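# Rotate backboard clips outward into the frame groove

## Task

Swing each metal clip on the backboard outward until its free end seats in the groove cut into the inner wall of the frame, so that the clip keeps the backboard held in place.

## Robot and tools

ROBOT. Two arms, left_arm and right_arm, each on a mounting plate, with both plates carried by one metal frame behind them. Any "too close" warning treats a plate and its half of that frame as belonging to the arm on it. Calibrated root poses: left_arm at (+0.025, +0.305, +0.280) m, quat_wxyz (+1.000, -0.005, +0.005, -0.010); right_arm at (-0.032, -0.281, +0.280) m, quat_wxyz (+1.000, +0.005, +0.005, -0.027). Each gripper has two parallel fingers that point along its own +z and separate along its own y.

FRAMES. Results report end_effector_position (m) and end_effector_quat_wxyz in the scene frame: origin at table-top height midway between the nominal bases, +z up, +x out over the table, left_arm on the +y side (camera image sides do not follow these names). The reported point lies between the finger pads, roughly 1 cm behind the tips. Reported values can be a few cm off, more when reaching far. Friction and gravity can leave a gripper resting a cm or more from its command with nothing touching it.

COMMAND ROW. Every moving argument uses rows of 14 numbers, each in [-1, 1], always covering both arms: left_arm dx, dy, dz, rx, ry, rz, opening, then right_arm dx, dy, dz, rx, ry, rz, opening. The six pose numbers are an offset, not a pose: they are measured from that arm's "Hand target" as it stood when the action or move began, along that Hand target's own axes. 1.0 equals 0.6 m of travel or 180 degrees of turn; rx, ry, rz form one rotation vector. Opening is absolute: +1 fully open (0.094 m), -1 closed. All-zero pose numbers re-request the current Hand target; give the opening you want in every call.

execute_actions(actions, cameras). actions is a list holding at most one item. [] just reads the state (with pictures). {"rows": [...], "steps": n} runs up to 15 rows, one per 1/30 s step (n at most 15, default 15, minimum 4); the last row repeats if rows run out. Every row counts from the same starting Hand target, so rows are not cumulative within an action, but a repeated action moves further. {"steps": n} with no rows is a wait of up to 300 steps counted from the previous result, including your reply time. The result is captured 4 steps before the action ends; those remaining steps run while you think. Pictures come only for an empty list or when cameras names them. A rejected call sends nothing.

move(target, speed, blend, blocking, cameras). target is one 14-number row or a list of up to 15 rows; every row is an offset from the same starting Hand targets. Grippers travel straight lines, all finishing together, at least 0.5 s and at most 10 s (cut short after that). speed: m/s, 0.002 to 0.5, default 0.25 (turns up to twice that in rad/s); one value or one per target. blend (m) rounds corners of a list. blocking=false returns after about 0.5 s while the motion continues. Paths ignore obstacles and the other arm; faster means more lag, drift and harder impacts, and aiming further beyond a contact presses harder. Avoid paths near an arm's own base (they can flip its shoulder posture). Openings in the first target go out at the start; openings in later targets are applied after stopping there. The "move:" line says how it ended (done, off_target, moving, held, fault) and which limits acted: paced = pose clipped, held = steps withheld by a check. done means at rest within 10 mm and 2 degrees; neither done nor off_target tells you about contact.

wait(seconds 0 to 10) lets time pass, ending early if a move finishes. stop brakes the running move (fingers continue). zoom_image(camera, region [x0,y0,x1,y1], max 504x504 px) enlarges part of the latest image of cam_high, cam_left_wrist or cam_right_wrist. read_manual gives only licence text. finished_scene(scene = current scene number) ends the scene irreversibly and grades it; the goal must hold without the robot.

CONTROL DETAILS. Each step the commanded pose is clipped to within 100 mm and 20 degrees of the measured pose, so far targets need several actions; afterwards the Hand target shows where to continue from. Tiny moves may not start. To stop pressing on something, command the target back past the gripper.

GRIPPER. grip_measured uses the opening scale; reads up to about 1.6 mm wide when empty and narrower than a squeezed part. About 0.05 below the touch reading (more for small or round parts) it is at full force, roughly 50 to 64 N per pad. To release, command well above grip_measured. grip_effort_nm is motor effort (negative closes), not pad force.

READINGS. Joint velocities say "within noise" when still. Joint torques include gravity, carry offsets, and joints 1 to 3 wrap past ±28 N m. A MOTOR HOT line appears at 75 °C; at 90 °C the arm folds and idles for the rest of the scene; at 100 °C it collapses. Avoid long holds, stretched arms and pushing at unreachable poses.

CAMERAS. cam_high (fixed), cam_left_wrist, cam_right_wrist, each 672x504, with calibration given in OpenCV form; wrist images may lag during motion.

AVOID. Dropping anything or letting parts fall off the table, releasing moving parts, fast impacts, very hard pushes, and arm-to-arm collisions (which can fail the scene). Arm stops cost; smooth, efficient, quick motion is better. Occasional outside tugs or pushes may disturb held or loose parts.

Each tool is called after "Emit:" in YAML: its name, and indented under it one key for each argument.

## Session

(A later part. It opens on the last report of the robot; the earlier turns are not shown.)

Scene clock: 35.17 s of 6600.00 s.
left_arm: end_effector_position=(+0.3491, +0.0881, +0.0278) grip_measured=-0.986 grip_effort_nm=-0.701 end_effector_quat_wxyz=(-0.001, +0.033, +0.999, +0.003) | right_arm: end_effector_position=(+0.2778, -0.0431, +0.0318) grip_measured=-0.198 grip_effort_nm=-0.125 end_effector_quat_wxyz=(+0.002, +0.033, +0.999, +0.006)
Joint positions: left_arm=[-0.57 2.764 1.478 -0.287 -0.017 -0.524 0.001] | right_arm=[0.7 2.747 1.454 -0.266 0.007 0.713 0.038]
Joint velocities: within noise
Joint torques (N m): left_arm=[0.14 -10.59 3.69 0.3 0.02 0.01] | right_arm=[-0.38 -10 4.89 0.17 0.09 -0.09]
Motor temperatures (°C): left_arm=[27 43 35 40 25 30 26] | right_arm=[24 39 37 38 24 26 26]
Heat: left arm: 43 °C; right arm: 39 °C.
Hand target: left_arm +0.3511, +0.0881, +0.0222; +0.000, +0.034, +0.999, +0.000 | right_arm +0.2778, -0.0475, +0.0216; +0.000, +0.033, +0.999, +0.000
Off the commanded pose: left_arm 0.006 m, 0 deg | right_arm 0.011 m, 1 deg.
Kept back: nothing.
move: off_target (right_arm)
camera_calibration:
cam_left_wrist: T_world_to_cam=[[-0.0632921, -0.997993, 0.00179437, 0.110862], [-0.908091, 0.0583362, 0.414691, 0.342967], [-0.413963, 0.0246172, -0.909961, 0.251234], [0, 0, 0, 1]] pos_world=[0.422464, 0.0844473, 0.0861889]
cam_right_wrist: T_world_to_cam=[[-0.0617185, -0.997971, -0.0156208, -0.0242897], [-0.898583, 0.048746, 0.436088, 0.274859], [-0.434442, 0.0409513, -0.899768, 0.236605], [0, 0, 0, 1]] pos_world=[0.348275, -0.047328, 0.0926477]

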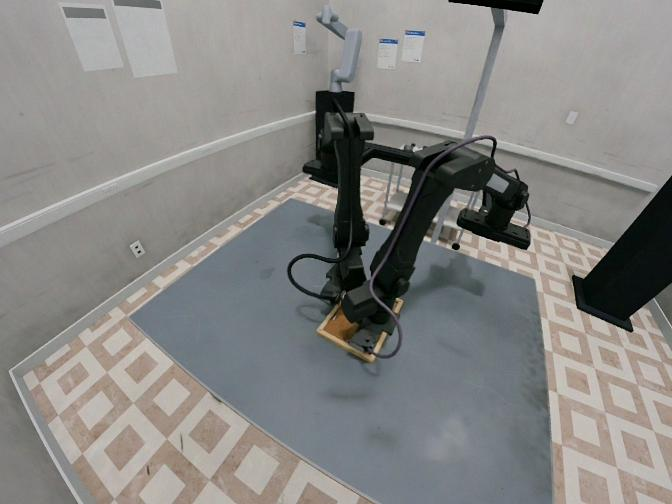

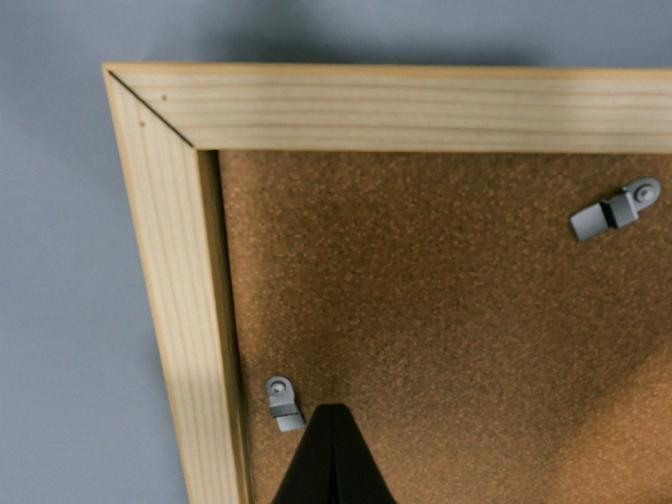

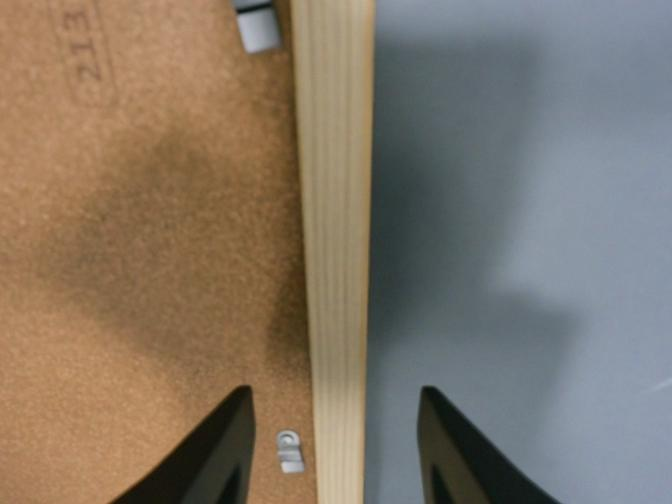

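Emit:
move:
  target: [0.0042, 0.001, 0.006, 0, 0, 0, -1, -0.0067,0,0.0095,0,0,0,-0.2]
  speed: 0.05

Emit:
zoom_image:
  camera: "cam_left_wrist"
  region: [260, 340, 400, 480]

Emit:
zoom_image:
  camera: "cam_right_wrist"
  region: [200, 300, 480, 504]

Scene clock: 37.00 s of 6600.00 s.
left_arm: end_effector_position=(+0.3497, +0.0877, +0.0252) grip_measured=-0.986 grip_effort_nm=-0.701 end_effector_quat_wxyz=(+0.001, +0.033, +0.999, +0.001) | right_arm: end_effector_position=(+0.2828, -0.0422, +0.0270) grip_measured=-0.198 grip_effort_nm=-0.120 end_effector_quat_wxyz=(+0.004, +0.033, +0.999, +0.007)
Joint positions: left_arm=[-0.57 2.771 1.478 -0.274 -0.017 -0.524 0.001] | right_arm=[0.694 2.769 1.48 -0.266 0.007 0.707 0.038]
Joint velocities: within noise
Joint torques (N m): left_arm=[0.01 -10.5 3.12 0.32 0.03 -0.01] | right_arm=[-0.28 -9.99 5.09 0.14 0.09 -0.06]
Motor temperatures (°C): left_arm=[27 43 34 40 25 30 26] | right_arm=[24 39 37 38 24 26 26]
Heat: left arm: 43 °C; right arm: 39 °C.
Hand target: left_arm +0.3485, +0.0890, +0.0186; +0.000, +0.034, +0.999, +0.000 | right_arm +0.2817, -0.0477, +0.0159; +0.001, +0.033, +0.999, +0.000
Off the commanded pose: left_arm 0.007 m, 0 deg | right_arm 0.012 m, 1 deg.
Kept back: nothing.
move: off_target (right_arm)
camera_calibration:
cam_left_wrist: T_world_to_cam=[[-0.0632229, -0.997987, 0.00505392, 0.110344], [-0.910316, 0.0597431, 0.409579, 0.345397], [-0.409056, 0.0212941, -0.912261, 0.247812], [0, 0, 0, 1]] pos_world=[0.422766, 0.0842102, 0.0840439]
cam_right_wrist: T_world_to_cam=[[-0.0617176, -0.997913, -0.0189933, -0.0231237], [-0.900441, 0.0474597, 0.432382, 0.282009], [-0.430578, 0.0437879, -0.90149, 0.233445], [0, 0, 0, 1]] pos_world=[0.353022, -0.0466816, 0.0880736]

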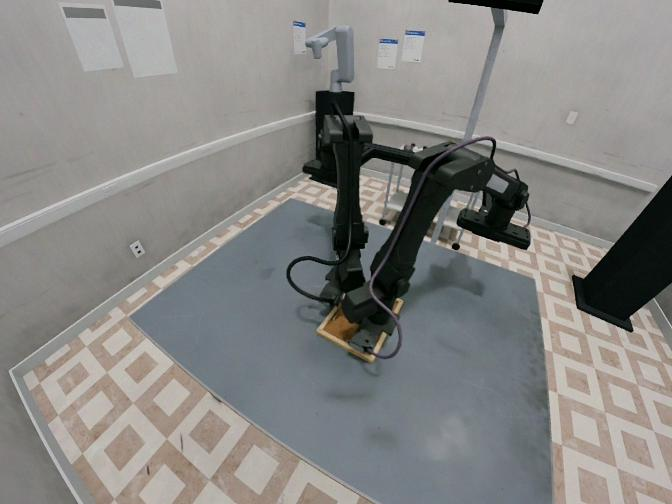

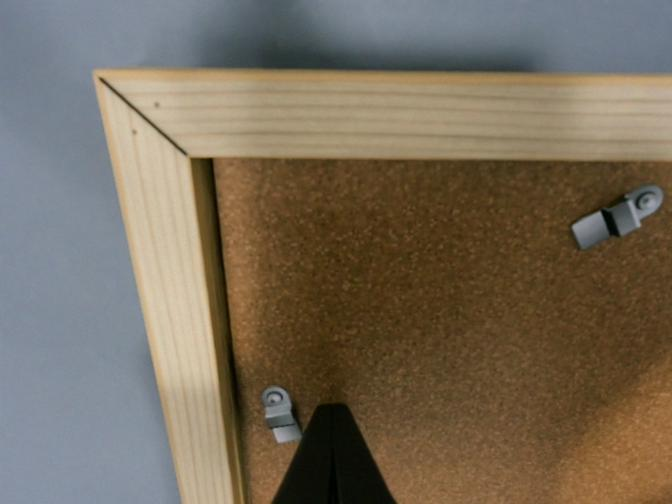

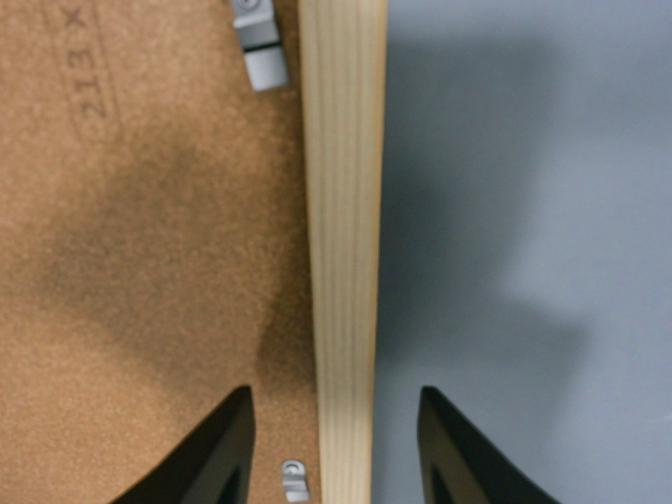

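Scaled by 3.600 from the camera's 672x504 image, which has a finer 960x720 frame.

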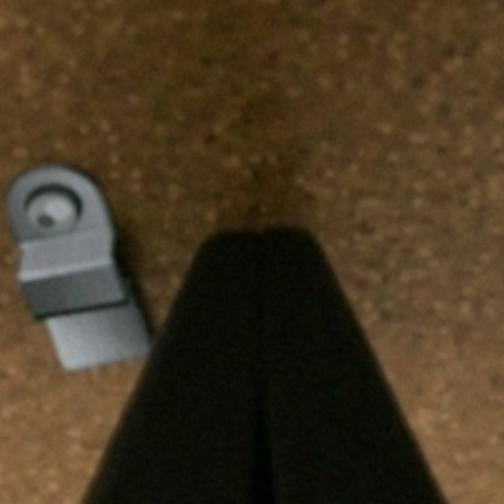

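Scaled by 1.800 from the camera's 672x504 image, which has a finer 960x720 frame.

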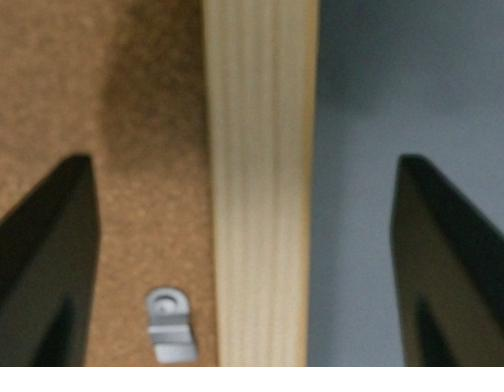

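Emit:
move:
  target: [0.0, 0.0, 0.008, 0, 0, 0, -1, 0,0,0.01,0,0,0,-0.2]
  speed: 0.05

Emit:
zoom_image:
  camera: "cam_left_wrist"
  region: [260, 340, 400, 480]

Scene clock: 38.63 s of 6600.00 s.
left_arm: end_effector_position=(+0.3496, +0.0877, +0.0233) grip_measured=-0.986 grip_effort_nm=-0.701 end_effector_quat_wxyz=(+0.002, +0.033, +0.999, +0.000) | right_arm: end_effector_position=(+0.2825, -0.0424, +0.0212) grip_measured=-0.198 grip_effort_nm=-0.125 end_effector_quat_wxyz=(+0.003, +0.032, +0.999, +0.007)
Joint positions: left_arm=[-0.57 2.776 1.478 -0.266 -0.017 -0.524 0.001] | right_arm=[0.694 2.789 1.494 -0.262 0.007 0.706 0.038]
Joint velocities: within noise
Joint torques (N m): left_arm=[0.03 -9.66 3.77 0.32 0.03 -0.01] | right_arm=[-0.23 -9.76 4.55 0.21 0.09 -0.07]
Motor temperatures (°C): left_arm=[27 43 34 40 25 30 26] | right_arm=[24 39 37 37 24 26 26]
Heat: left arm: 43 °C; right arm: 39 °C.
Hand target: left_arm +0.3486, +0.0889, +0.0138; +0.000, +0.034, +0.999, +0.000 | right_arm +0.2816, -0.0477, +0.0098; +0.000, +0.033, +0.999, +0.000
Off the commanded pose: left_arm 0.010 m, 0 deg | right_arm 0.013 m, 1 deg.
Kept back: nothing.
move: off_target (right_arm)
camera_calibration:
cam_left_wrist: T_world_to_cam=[[-0.0632026, -0.997981, 0.00620442, 0.110348], [-0.911095, 0.0602352, 0.40777, 0.346386], [-0.407321, 0.0201193, -0.913063, 0.245482], [0, 0, 0, 1]] pos_world=[0.422555, 0.0843214, 0.0822105]
cam_right_wrist: T_world_to_cam=[[-0.0605775, -0.998018, -0.0170157, -0.0237518], [-0.899443, 0.0471866, 0.434483, 0.283872], [-0.432819, 0.0416245, -0.900519, 0.228685], [0, 0, 0, 1]] pos_world=[0.352867, -0.0466186, 0.0821933]

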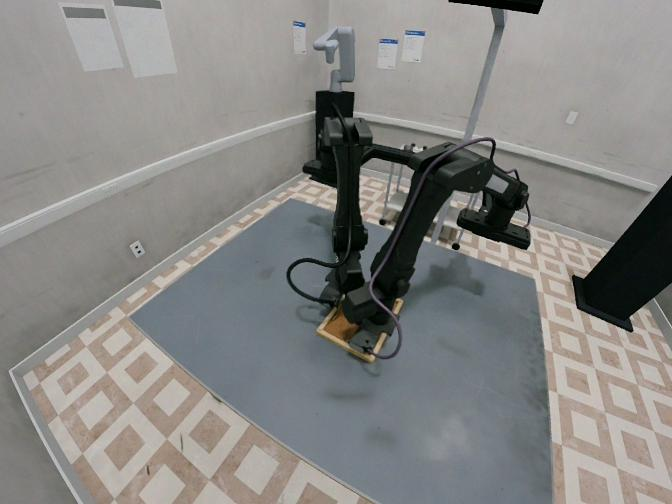

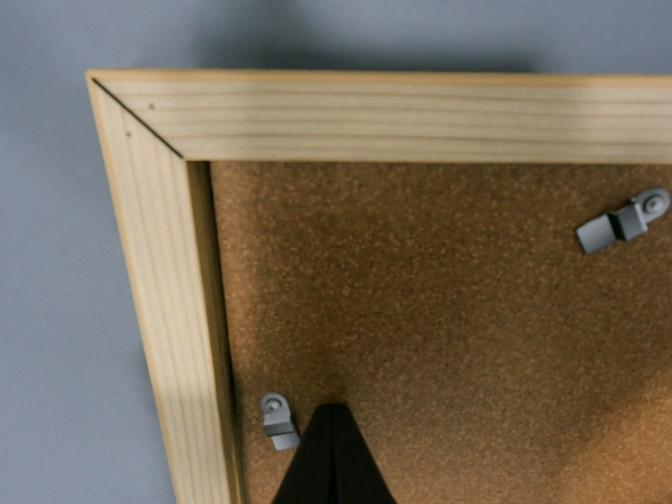

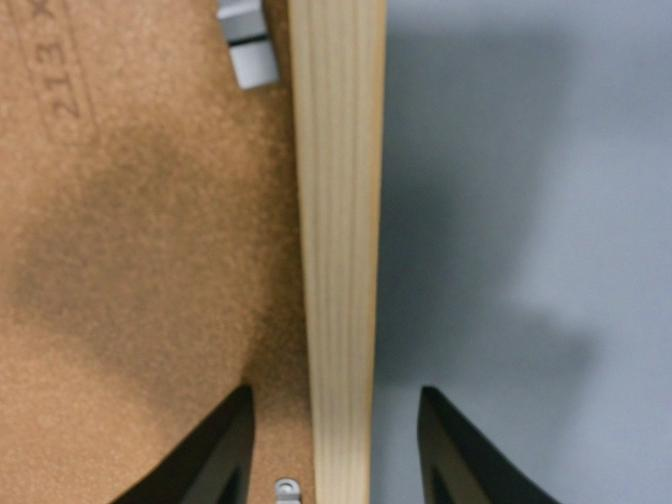

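Scaled by 3.600 from the camera's 672x504 image, which has a finer 960x720 frame.

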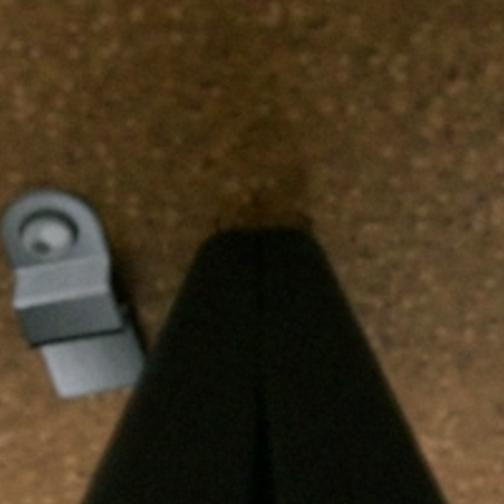

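Emit:
move:
  target: [0.0075, 0.0, 0.008, 0, 0, 0, -1, 0,0.001,0.01,0,0,0,-0.2]
  speed: 0.05

Emit:
zoom_image:
  camera: "cam_left_wrist"
  region: [260, 340, 400, 480]

Emit:
zoom_image:
  camera: "cam_right_wrist"
  region: [200, 300, 480, 504]

Scene clock: 41.00 s of 6600.00 s.
left_arm: end_effector_position=(+0.3496, +0.0877, +0.0230) grip_measured=-0.986 grip_effort_nm=-0.701 end_effector_quat_wxyz=(+0.002, +0.033, +0.999, +0.000) | right_arm: end_effector_position=(+0.2861, -0.0397, +0.0207) grip_measured=-0.198 grip_effort_nm=-0.115 end_effector_quat_wxyz=(+0.006, +0.032, +0.999, +0.009)
Joint positions: left_arm=[-0.57 2.777 1.478 -0.266 -0.017 -0.524 0.001] | right_arm=[0.694 2.795 1.507 -0.26 0.007 0.705 0.038]
Joint velocities: within noise
Joint torques (N m): left_arm=[-0.39 -9.01 2.77 0.51 0.02 -0.06] | right_arm=[-0.32 -8.88 4.81 0.28 0.1 -0.06]
Motor temperatures (°C): left_arm=[27 42 34 39 25 30 26] | right_arm=[24 39 37 37 24 26 26]
Heat: left arm: 42 °C; right arm: 39 °C.
Hand target: left_arm +0.3441, +0.0893, +0.0090; +0.000, +0.034, +0.999, +0.000 | right_arm +0.2817, -0.0471, +0.0039; +0.000, +0.033, +0.999, +0.000
Off the commanded pose: left_arm 0.015 m, 0 deg | right_arm 0.019 m, 1 deg.
Kept back: nothing.
move: off_target (left_arm, right_arm)
camera_calibration:
cam_left_wrist: T_world_to_cam=[[-0.0632026, -0.997981, 0.00620442, 0.110395], [-0.911095, 0.0602352, 0.40777, 0.346423], [-0.407321, 0.0201193, -0.913063, 0.24519], [0, 0, 0, 1]] pos_world=[0.422472, 0.0843719, 0.0819283]
cam_right_wrist: T_world_to_cam=[[-0.0601758, -0.997925, -0.0229178, -0.0208962], [-0.902623, 0.0445971, 0.428116, 0.288112], [-0.426206, 0.0464483, -0.903433, 0.22795], [0, 0, 0, 1]] pos_world=[0.355952, -0.0442897, 0.0821129]

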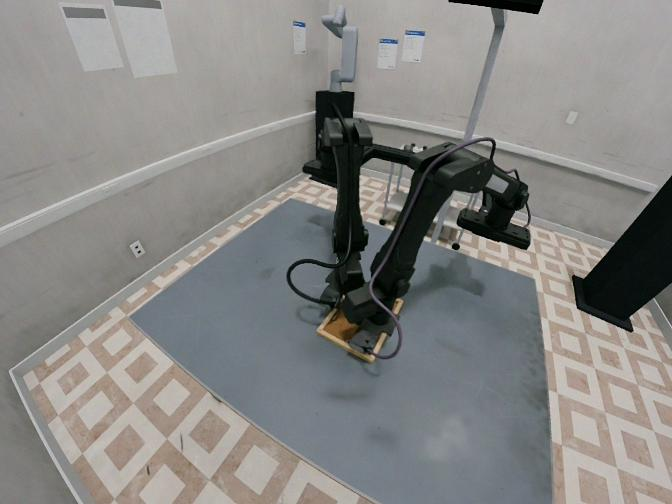

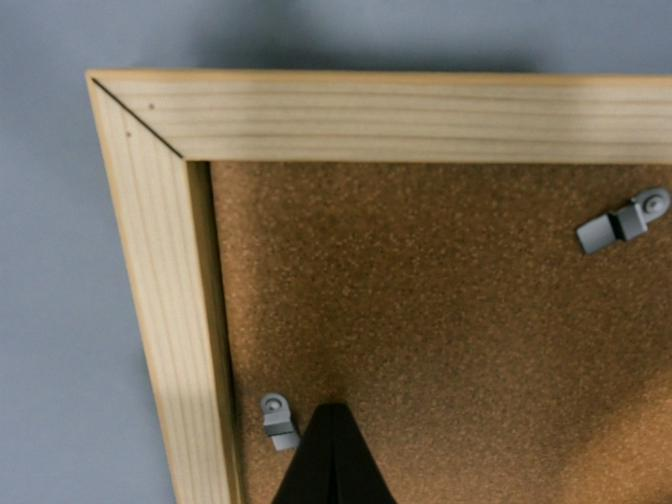

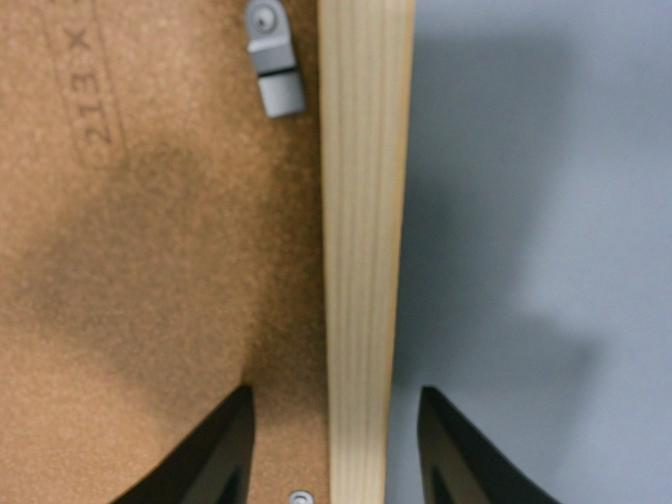

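Scaled by 3.600 from the camera's 672x504 image, which has a finer 960x720 frame.

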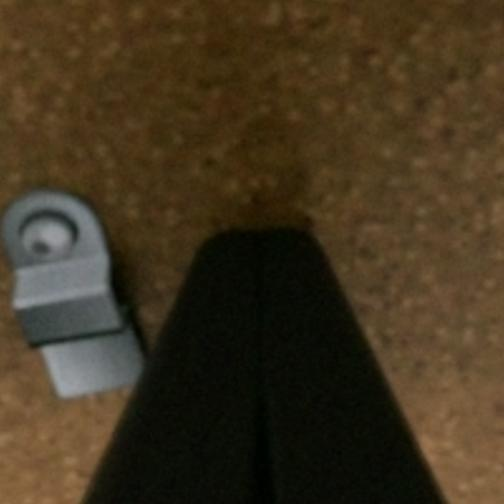

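Scaled by 1.800 from the camera's 672x504 image, which has a finer 960x720 frame.

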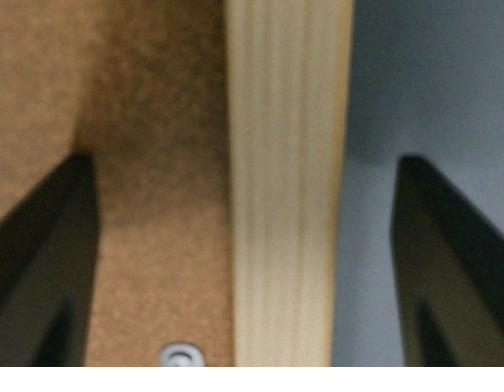

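Emit:
move:
  target: [0.0, 0.0, -0.009, 0, 0, 0, -1, 0,0.0,-0.0117,0,0,0,-0.2]
  speed: 0.05

Emit:
zoom_image:
  camera: "cam_left_wrist"
  region: [260, 340, 400, 480]

Emit:
zoom_image:
  camera: "cam_right_wrist"
  region: [200, 300, 480, 504]

Scene clock: 42.07 s of 6600.00 s.
left_arm: end_effector_position=(+0.3496, +0.0877, +0.0230) grip_measured=-0.986 grip_effort_nm=-0.701 end_effector_quat_wxyz=(+0.002, +0.033, +0.999, +0.000) | right_arm: end_effector_position=(+0.2861, -0.0397, +0.0207) grip_measured=-0.198 grip_effort_nm=-0.120 end_effector_quat_wxyz=(+0.006, +0.032, +0.999, +0.009)
Joint positions: left_arm=[-0.57 2.777 1.478 -0.266 -0.017 -0.524 0.001] | right_arm=[0.694 2.795 1.507 -0.26 0.007 0.705 0.038]
Joint velocities: within noise
Joint torques (N m): left_arm=[-0.42 -10.47 2.14 0.44 0.03 -0.06] | right_arm=[-0.28 -10.58 3.89 0.17 0.07 -0.06]
Motor temperatures (°C): left_arm=[27 42 34 39 25 30 26] | right_arm=[24 39 37 37 24 26 26]
Heat: left arm: 42 °C; right arm: 39 °C.
Hand target: left_arm +0.3441, +0.0893, +0.0144; +0.000, +0.034, +0.999, +0.000 | right_arm +0.2817, -0.0471, +0.0109; +0.001, +0.033, +0.999, +0.000
Off the commanded pose: left_arm 0.010 m, 0 deg | right_arm 0.013 m, 1 deg.
Kept back: nothing.
move: off_target (right_arm)
camera_calibration:
cam_left_wrist: T_world_to_cam=[[-0.0632026, -0.997981, 0.00620442, 0.110395], [-0.911095, 0.0602352, 0.40777, 0.346423], [-0.407321, 0.0201193, -0.913063, 0.24519], [0, 0, 0, 1]] pos_world=[0.422472, 0.0843719, 0.0819283]
cam_right_wrist: T_world_to_cam=[[-0.0601758, -0.997925, -0.0229178, -0.0208962], [-0.902623, 0.0445971, 0.428116, 0.288112], [-0.426206, 0.0464483, -0.903433, 0.22795], [0, 0, 0, 1]] pos_world=[0.355952, -0.0442897, 0.0821129]

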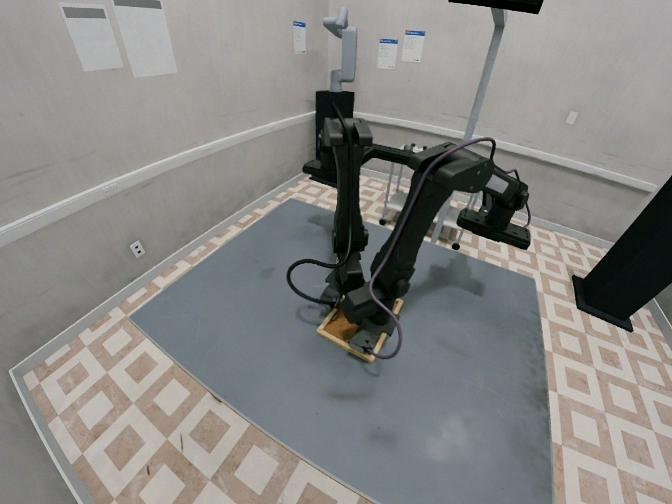

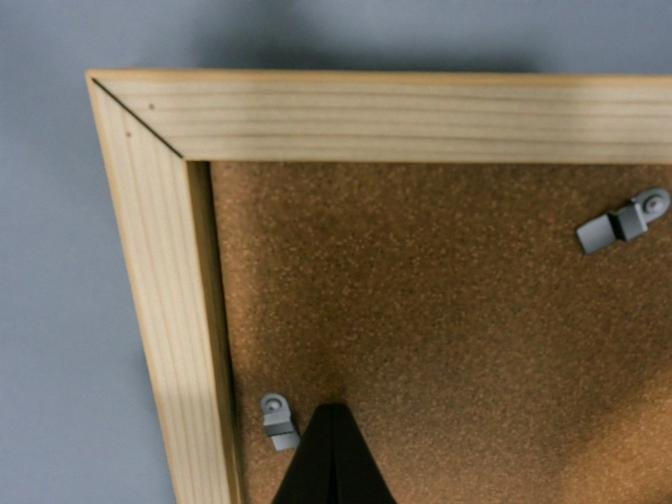

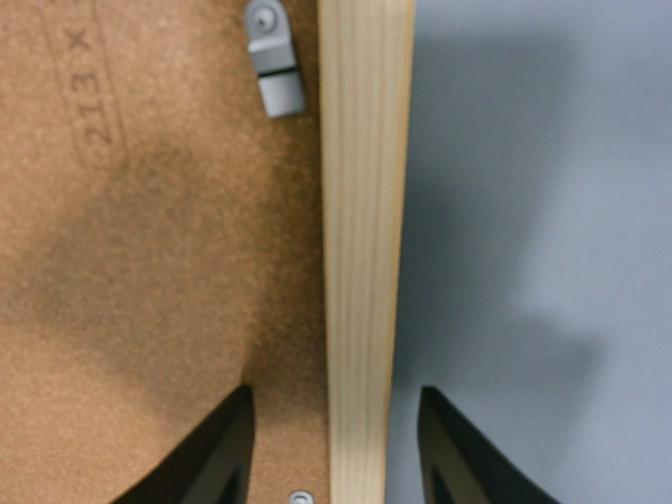

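Scaled by 3.600 from the camera's 672x504 image, which has a finer 960x720 frame.

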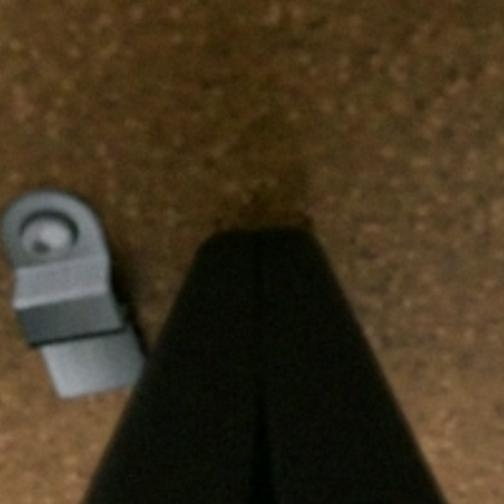

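Scaled by 1.800 from the camera's 672x504 image, which has a finer 960x720 frame.

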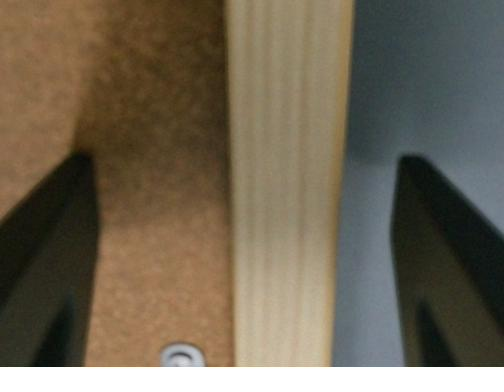

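Emit:
move:
  target:
    - [-0.001, 0.003, -0.021, 0, 0, 0, -1, -0.0045,-0.0037,-0.0235,0,0,0,-0.2]
    - [-0.001, 0.003, -0.0043, 0, 0, 0, -1, -0.0045,-0.0037,-0.001,0,0,0,-0.2]
  speed: 0.05

Emit:
zoom_image:
  camera: "cam_left_wrist"
  region: [260, 340, 400, 480]

Emit:
zoom_image:
  camera: "cam_right_wrist"
  region: [200, 300, 480, 504]

Scene clock: 43.47 s of 6600.00 s.
left_arm: end_effector_position=(+0.3477, +0.0890, +0.0229) grip_measured=-0.986 grip_effort_nm=-0.701 end_effector_quat_wxyz=(+0.003, +0.033, +0.999, +0.000) | right_arm: end_effector_position=(+0.2871, -0.0414, +0.0208) grip_measured=-0.198 grip_effort_nm=-0.115 end_effector_quat_wxyz=(+0.006, +0.031, +0.999, +0.009)
Joint positions: left_arm=[-0.57 2.773 1.463 -0.254 -0.017 -0.524 0.001] | right_arm=[0.689 2.795 1.507 -0.261 0.007 0.698 0.038]
Joint velocities: within noise
Joint torques (N m): left_arm=[-0.06 -10.8 2.63 0.33 0.03 -0.02] | right_arm=[-0.69 -10.69 4.03 0.16 0.07 -0.07]
Motor temperatures (°C): left_arm=[27 42 34 39 25 30 26] | right_arm=[24 40 37 37 24 26 26]
Heat: left arm: 42 °C; right arm: 40 °C.
Hand target: left_arm +0.3448, +0.0910, +0.0169; +0.000, +0.034, +0.999, +0.000 | right_arm +0.2842, -0.0495, +0.0115; +0.000, +0.033, +0.999, +0.000
Off the commanded pose: left_arm 0.007 m, 0 deg | right_arm 0.013 m, 1 deg.
Kept back: nothing.
move: off_target (right_arm)
camera_calibration:
cam_left_wrist: T_world_to_cam=[[-0.0631903, -0.997977, 0.00697144, 0.111499], [-0.911613, 0.060562, 0.406564, 0.34486], [-0.406163, 0.0193356, -0.913596, 0.244014], [0, 0, 0, 1]] pos_world=[0.420534, 0.0856698, 0.0819453]
cam_right_wrist: T_world_to_cam=[[-0.0578945, -0.998074, -0.0222951, -0.0231769], [-0.902494, 0.0427767, 0.428573, 0.288981], [-0.426794, 0.0449332, -0.903232, 0.228685], [0, 0, 0, 1]] pos_world=[0.357063, -0.0457695, 0.0821898]

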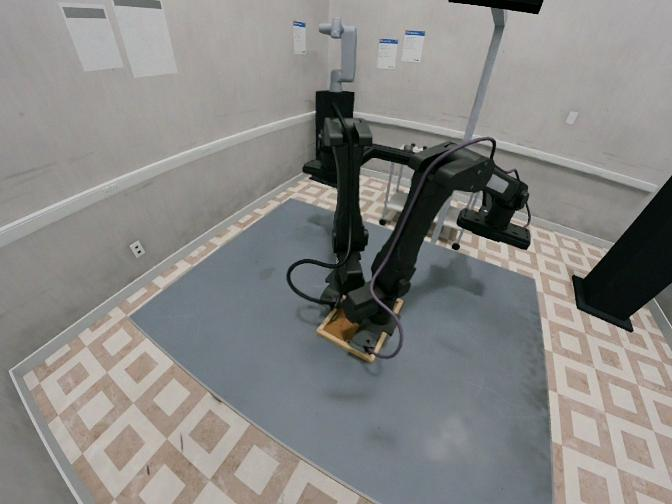

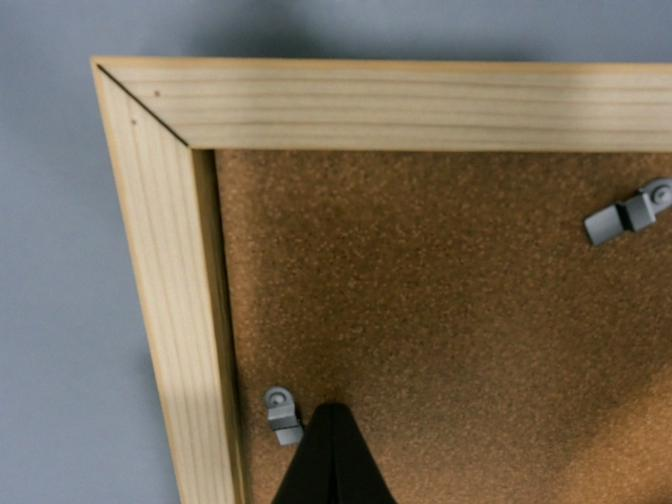

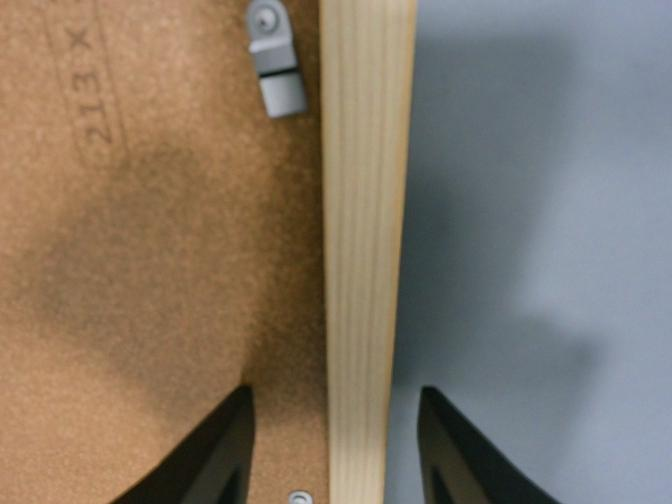

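Scaled by 3.600 from the camera's 672x504 image, which has a finer 960x720 frame.

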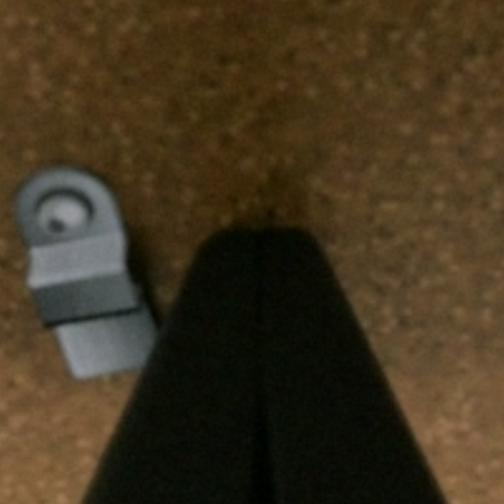

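Scaled by 1.800 from the camera's 672x504 image, which has a finer 960x720 frame.

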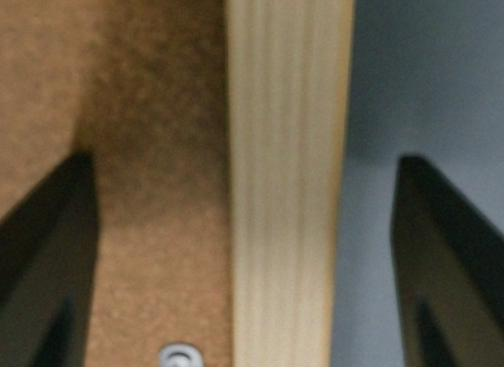

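Emit:
execute_actions:
  actions:
    - {"rows":[[0,0,0,0,0,0,-1,0,0,0,0,0,0,-0.25],[0,0,0,0,0,0,-1,0,0,0,0,0,0,-0.28],[0,0,0,0,0,0,-1,0,0,0,0,0,0,-0.31],[0,0,0,0,0,0,-1,0,0,0,0,0,0,-0.34],[0,0,0,0,0,0,-1,0,0,0,0,0,0,-0.37],[0,0,0,0,0,0,-1,0,0,0,0,0,0,-0.4],[0,0,0,0,0,0,-1,0,0,0,0,0,0,-0.43],[0,0,0,0,0,0,-1,0,0,0,0,0,0,-0.46],[0,0,0,0,0,0,-1,0,0,0,0,0,0,-0.48],[0,0,0,0,0,0,-1,0,0,0,0,0,0,-0.5],[0,0,0,0,0,0,-1,0,0,0,0,0,0,-0.52],[0,0,0,0,0,0,-1,0,0,0,0,0,0,-0.54],[0,0,0,0,0,0,-1,0,0,0,0,0,0,-0.56],[0,0,0,0,0,0,-1,0,0,0,0,0,0,-0.57],[0,0,0,0,0,0,-1,0,0,0,0,0,0,-0.58]],"steps":15}

Emit:
execute_actions:
  actions:
    - {"rows":[[0,0,0,0,0,0,-1,0,0,0,0,0,0,-0.6],[0,0,0,0,0,0,-1,0,0,0,0,0,0,-0.62],[0,0,0,0,0,0,-1,0,0,0,0,0,0,-0.64],[0,0,0,0,0,0,-1,0,0,0,0,0,0,-0.66],[0,0,0,0,0,0,-1,0,0,0,0,0,0,-0.68],[0,0,0,0,0,0,-1,0,0,0,0,0,0,-0.7],[0,0,0,0,0,0,-1,0,0,0,0,0,0,-0.72],[0,0,0,0,0,0,-1,0,0,0,0,0,0,-0.74],[0,0,0,0,0,0,-1,0,0,0,0,0,0,-0.75],[0,0,0,0,0,0,-1,0,0,0,0,0,0,-0.76],[0,0,0,0,0,0,-1,0,0,0,0,0,0,-0.77],[0,0,0,0,0,0,-1,0,0,0,0,0,0,-0.78],[0,0,0,0,0,0,-1,0,0,0,0,0,0,-0.79],[0,0,0,0,0,0,-1,0,0,0,0,0,0,-0.8],[0,0,0,0,0,0,-1,0,0,0,0,0,0,-0.8]],"steps":15}

Emit:
wait:
  seconds: 0.3

Scene clock: 44.53 s of 6600.00 s.
left_arm: end_effector_position=(+0.3477, +0.0890, +0.0229) grip_measured=-0.986 grip_effort_nm=-0.706 end_effector_quat_wxyz=(+0.003, +0.033, +0.999, +0.000) | right_arm: end_effector_position=(+0.2874, -0.0412, +0.0208) grip_measured=-0.508 grip_effort_nm=-0.105 end_effector_quat_wxyz=(+0.007, +0.031, +0.999, +0.010)
Joint positions: left_arm=[-0.57 2.773 1.463 -0.254 -0.017 -0.524 0.001] | right_arm=[0.689 2.795 1.507 -0.26 0.007 0.698 0.023]
Joint velocities: left_arm=[within noise] | right_arm=[-0.032 -0.002 0.002 0.037 0.081 0.022 -0.02]
Joint torques (N m): left_arm=[-0.05 -10.78 2.63 0.32 0.02 -0.02] | right_arm=[-0.49 -10.67 3.96 0.11 0.06 -0.11]
Motor temperatures (°C): left_arm=[27 42 34 39 25 30 26] | right_arm=[24 40 37 37 24 26 26]
Heat: left arm: 42 °C; right arm: 40 °C.
Hand target: left_arm +0.3448, +0.0910, +0.0169; +0.000, +0.034, +0.999, +0.000 | right_arm +0.2843, -0.0495, +0.0115; +0.000, +0.033, +0.999, +0.000
Steps of this call (1-21: nothing new was sent; 22-32: this action's first 11). Readings (end_effector_position of left_arm | right_arm):
22: (+0.3477, +0.0890, +0.0229) | (+0.2872, -0.0413, +0.0208)
23: (+0.3477, +0.0890, +0.0229) | (+0.2872, -0.0413, +0.0208)
25: (+0.3477, +0.0890, +0.0229) | (+0.2873, -0.0413, +0.0208)
29: (+0.3477, +0.0890, +0.0229) | (+0.2874, -0.0412, +0.0208)
32: the state above

Scene clock: 45.03 s of 6600.00 s.
left_arm: end_effector_position=(+0.3477, +0.0890, +0.0229) grip_measured=-0.986 grip_effort_nm=-0.706 end_effector_quat_wxyz=(+0.003, +0.033, +0.999, +0.000) | right_arm: end_effector_position=(+0.2868, -0.0442, +0.0207) grip_measured=-0.755 grip_effort_nm=-0.662 end_effector_quat_wxyz=(+0.003, +0.033, +0.999, +0.006)
Joint positions: left_arm=[-0.57 2.773 1.463 -0.254 -0.017 -0.524 0.001] | right_arm=[0.684 2.795 1.507 -0.269 0.008 0.696 0.012]
Joint velocities: left_arm=[within noise] | right_arm=[-0.012 -0.012 -0.017 -0.007 -0.037 0.022 -0.008]
Joint torques (N m): left_arm=[-0.06 -10.8 2.65 0.32 0.02 -0.02] | right_arm=[-0.21 -10.56 4.04 0.19 0.11 0.01]
Motor temperatures (°C): left_arm=[27 42 34 39 25 30 26] | right_arm=[24 40 37 37 24 26 26]
Heat: left arm: 42 °C; right arm: 40 °C.
Hand target: left_arm +0.3448, +0.0910, +0.0169; +0.000, +0.034, +0.999, +0.000 | right_arm +0.2843, -0.0495, +0.0115; +0.000, +0.033, +0.999, +0.000
Off your previous action's commanded pose at its last step (step 4 of this call): left_arm 0.007 m, 0 deg | right_arm 0.013 m, 1 deg.
Steps of this call (1-4: your previous action's last 4; 5-15: this action's first 11). Readings (end_effector_position of left_arm | right_arm):
5: (+0.3477, +0.0890, +0.0229) | (+0.2871, -0.0416, +0.0208)
6: (+0.3477, +0.0890, +0.0229) | (+0.2872, -0.0419, +0.0208)
8: (+0.3477, +0.0890, +0.0229) | (+0.2870, -0.0426, +0.0208)
12: (+0.3477, +0.0890, +0.0229) | (+0.2869, -0.0442, +0.0207)
15: the state above

Scene clock: 45.47 s of 6600.00 s.
left_arm: end_effector_position=(+0.3477, +0.0890, +0.0229) grip_measured=-0.986 grip_effort_nm=-0.701 end_effector_quat_wxyz=(+0.003, +0.033, +0.999, +0.000) | right_arm: end_effector_position=(+0.2868, -0.0442, +0.0207) grip_measured=-0.782 grip_effort_nm=-1.013 end_effector_quat_wxyz=(+0.003, +0.032, +0.999, +0.006)
Joint positions: left_arm=[-0.57 2.773 1.463 -0.254 -0.017 -0.524 0.001] | right_arm=[0.684 2.795 1.507 -0.269 0.008 0.696 0.01]
Joint velocities: within noise
Joint torques (N m): left_arm=[-0.05 -10.78 2.65 0.32 0.03 -0.02] | right_arm=[-0.32 -10.67 4.12 0.17 0.05 -0.04]
Motor temperatures (°C): left_arm=[27 42 34 39 25 30 26] | right_arm=[24 40 37 37 24 26 26]
Heat: left arm: 42 °C; right arm: 40 °C.
Hand target: left_arm +0.3448, +0.0910, +0.0169; +0.000, +0.034, +0.999, +0.000 | right_arm +0.2843, -0.0495, +0.0115; +0.000, +0.033, +0.999, +0.000
Off the commanded pose: left_arm 0.007 m, 0 deg | right_arm 0.011 m, 1 deg.
Steps of this call (1-4: your previous action's last 4; 5-13: nothing new was sent). Readings (end_effector_position of left_arm | right_arm):
1: (+0.3477, +0.0890, +0.0229) | (+0.2868, -0.0442, +0.0207)
2: (+0.3477, +0.0890, +0.0229) | (+0.2868, -0.0442, +0.0207)
4: (+0.3477, +0.0890, +0.0229) | (+0.2868, -0.0442, +0.0207)
8: (+0.3477, +0.0890, +0.0229) | (+0.2868, -0.0442, +0.0207)
13: the state above
camera_calibration:
cam_left_wrist: T_world_to_cam=[[-0.0631903, -0.997977, 0.00697144, 0.111499], [-0.911613, 0.060562, 0.406564, 0.34486], [-0.406163, 0.0193356, -0.913596, 0.244014], [0, 0, 0, 1]] pos_world=[0.420534, 0.0856698, 0.0819453]
cam_right_wrist: T_world_to_cam=[[-0.0605795, -0.998022, -0.0167701, -0.0253566], [-0.899914, 0.0473403, 0.433489, 0.288234], [-0.431838, 0.0413522, -0.901003, 0.229882], [0, 0, 0, 1]] pos_world=[0.357122, -0.0484577, 0.0817529]

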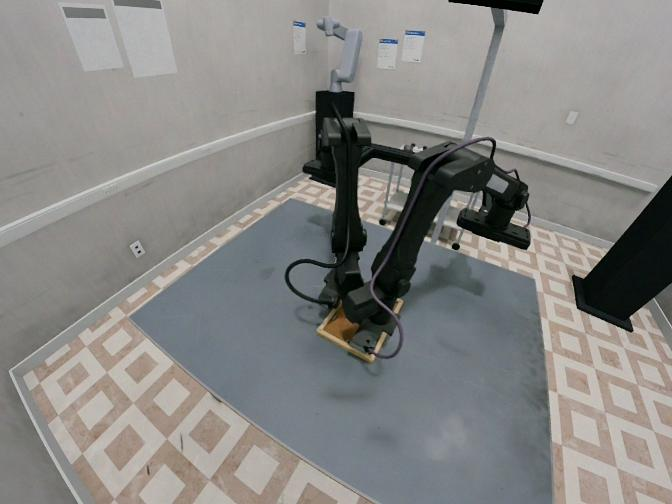

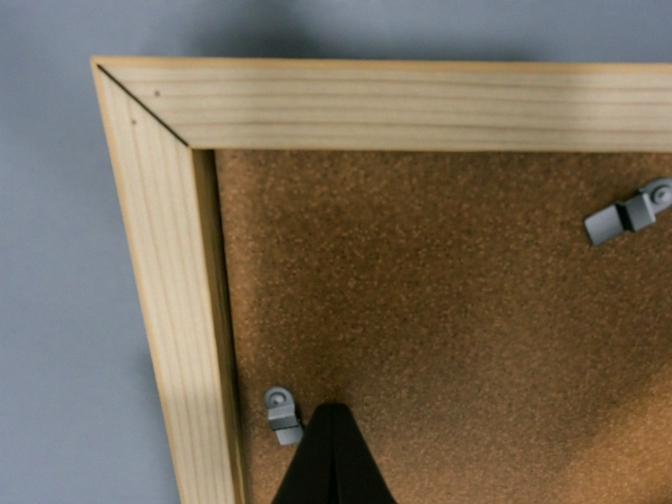

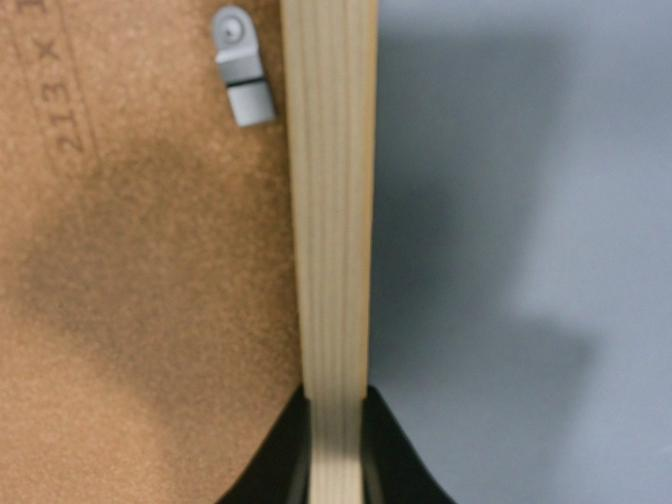

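Emit:
move:
  target:
    - [0.006, 0, -0.0035, 0, 0, 0, -1, 0,0,0,0,0,0,-0.8]
    - [0.006, 0.014, -0.0035, 0, 0, 0, -1, 0,0,0,0,0,0,-0.8]
  speed: 0.04
  cameras: ["cam_left_wrist","cam_right_wrist"]

Emit:
zoom_image:
  camera: "cam_left_wrist"
  region: [240, 340, 380, 480]

Scene clock: 46.50 s of 6600.00 s.
left_arm: end_effector_position=(+0.3482, +0.0907, +0.0226) grip_measured=-0.986 grip_effort_nm=-0.706 end_effector_quat_wxyz=(+0.008, +0.033, +0.999, -0.007) | right_arm: end_effector_position=(+0.2868, -0.0442, +0.0207) grip_measured=-0.786 grip_effort_nm=-1.067 end_effector_quat_wxyz=(+0.003, +0.032, +0.999, +0.006)
Joint positions: left_arm=[-0.562 2.766 1.44 -0.222 -0.01 -0.516 0.001] | right_arm=[0.684 2.795 1.507 -0.269 0.008 0.696 0.01]
Joint velocities: within noise
Joint torques (N m): left_arm=[0.5 -11.77 1.22 0.26 -0.06 0.02] | right_arm=[-0.28 -10.48 4.05 0.21 0.06 -0.03]
Motor temperatures (°C): left_arm=[27 42 34 39 25 30 26] | right_arm=[24 40 37 37 24 26 26]
Heat: left arm: 42 °C; right arm: 40 °C.
Hand target: left_arm +0.3418, +0.0995, +0.0191; +0.000, +0.034, +0.999, +0.000 | right_arm +0.2843, -0.0495, +0.0115; +0.001, +0.033, +0.999, +0.000
Off the commanded pose: left_arm 0.012 m, 1 deg | right_arm 0.011 m, 1 deg.
Kept back: nothing.
move: off_target (left_arm, right_arm)
camera_calibration:
cam_left_wrist: T_world_to_cam=[[-0.0635747, -0.997765, 0.020572, 0.113078], [-0.9153, 0.0665107, 0.397244, 0.346308], [-0.397725, 0.00642513, -0.917482, 0.242241], [0, 0, 0, 1]] pos_world=[0.42051, 0.088236, 0.0823564]
cam_right_wrist: T_world_to_cam=[[-0.0605795, -0.998022, -0.0167701, -0.0253566], [-0.899914, 0.0473403, 0.433489, 0.288234], [-0.431838, 0.0413522, -0.901003, 0.229882], [0, 0, 0, 1]] pos_world=[0.357122, -0.0484577, 0.0817529]
Images, in order (width x height): cam_left_wrist 672x504, cam_right_wrist 672x504.

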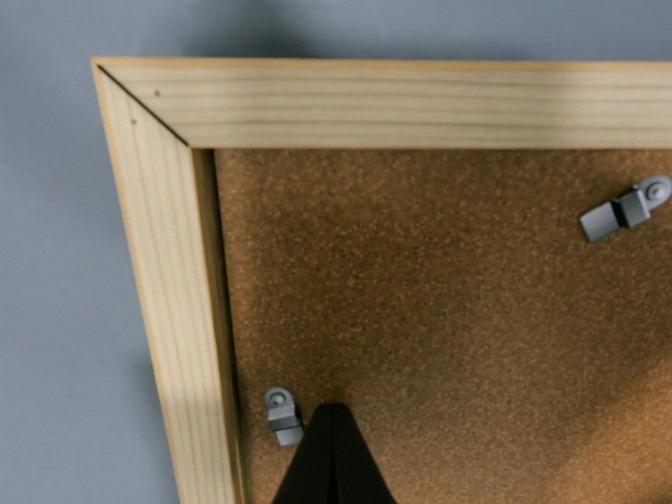

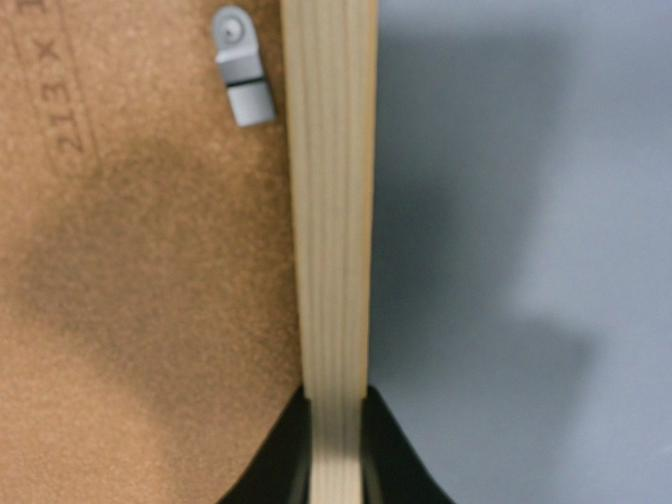

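Scaled by 3.600 from the camera's 672x504 image, which has a finer 960x720 frame.

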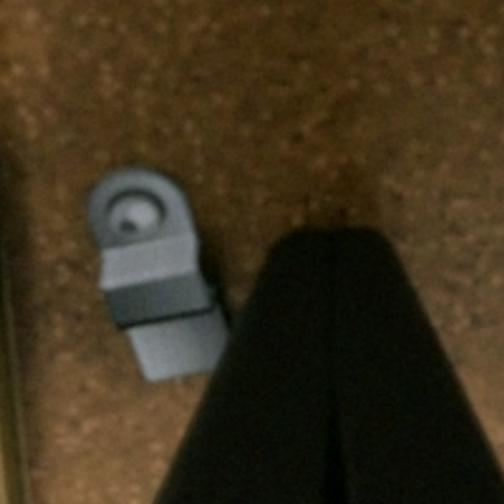

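Emit:
move:
  target:
    - [-0.0053, -0.0142, -0.02, 0, 0, 0, -1, 0,0,0,0,0,0,-0.8]
    - [-0.0053, -0.0142, -0.0015, 0, 0, 0, -1, 0,0,0,0,0,0,-0.8]
  speed: 0.05
  cameras: ["cam_left_wrist"]

Emit:
zoom_image:
  camera: "cam_left_wrist"
  region: [240, 340, 380, 480]

Scene clock: 47.50 s of 6600.00 s.
left_arm: end_effector_position=(+0.3461, +0.0910, +0.0231) grip_measured=-0.986 grip_effort_nm=-0.701 end_effector_quat_wxyz=(+0.004, +0.035, +0.999, -0.005) | right_arm: end_effector_position=(+0.2868, -0.0442, +0.0207) grip_measured=-0.787 grip_effort_nm=-1.067 end_effector_quat_wxyz=(+0.003, +0.032, +0.999, +0.006)
Joint positions: left_arm=[-0.565 2.764 1.439 -0.231 -0.01 -0.515 0.001] | right_arm=[0.684 2.795 1.507 -0.269 0.008 0.696 0.01]
Joint velocities: within noise
Joint torques (N m): left_arm=[-0.54 -10.88 3.82 0.11 -0.05 -0.11] | right_arm=[-0.12 -10.71 4.05 0.22 0.1 -0.08]
Motor temperatures (°C): left_arm=[27 42 34 39 25 30 26] | right_arm=[24 40 37 37 24 26 26]
Heat: left arm: 42 °C; right arm: 40 °C.
Hand target: left_arm +0.3444, +0.0909, +0.0200; +0.000, +0.034, +0.999, +0.000 | right_arm +0.2843, -0.0495, +0.0115; +0.001, +0.033, +0.999, +0.000
Off the commanded pose: left_arm 0.004 m, 1 deg | right_arm 0.011 m, 1 deg.
Kept back: nothing.
move: off_target (right_arm)
camera_calibration:
cam_left_wrist: T_world_to_cam=[[-0.066605, -0.997636, 0.016946, 0.114298], [-0.912338, 0.0677691, 0.40379, 0.342895], [-0.403983, 0.011434, -0.914695, 0.243504], [0, 0, 0, 1]] pos_world=[0.41882, 0.0880057, 0.0823376]
Images, in order (width x height): cam_left_wrist 672x504.

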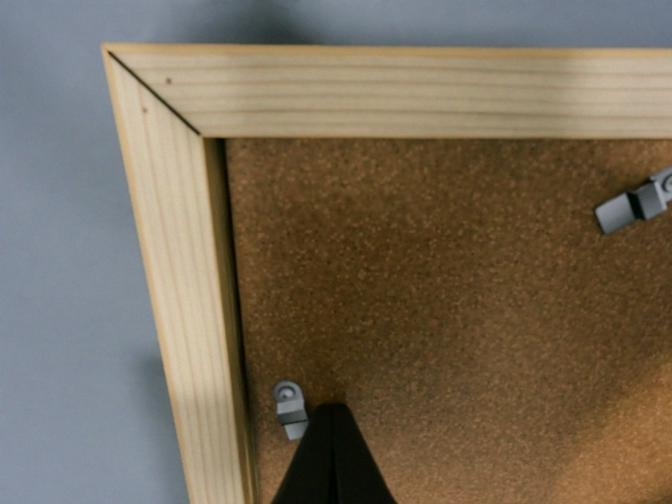

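Scaled by 3.600 from the camera's 672x504 image, which has a finer 960x720 frame.

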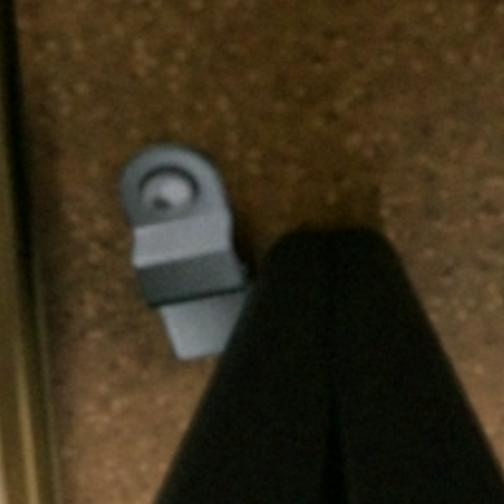

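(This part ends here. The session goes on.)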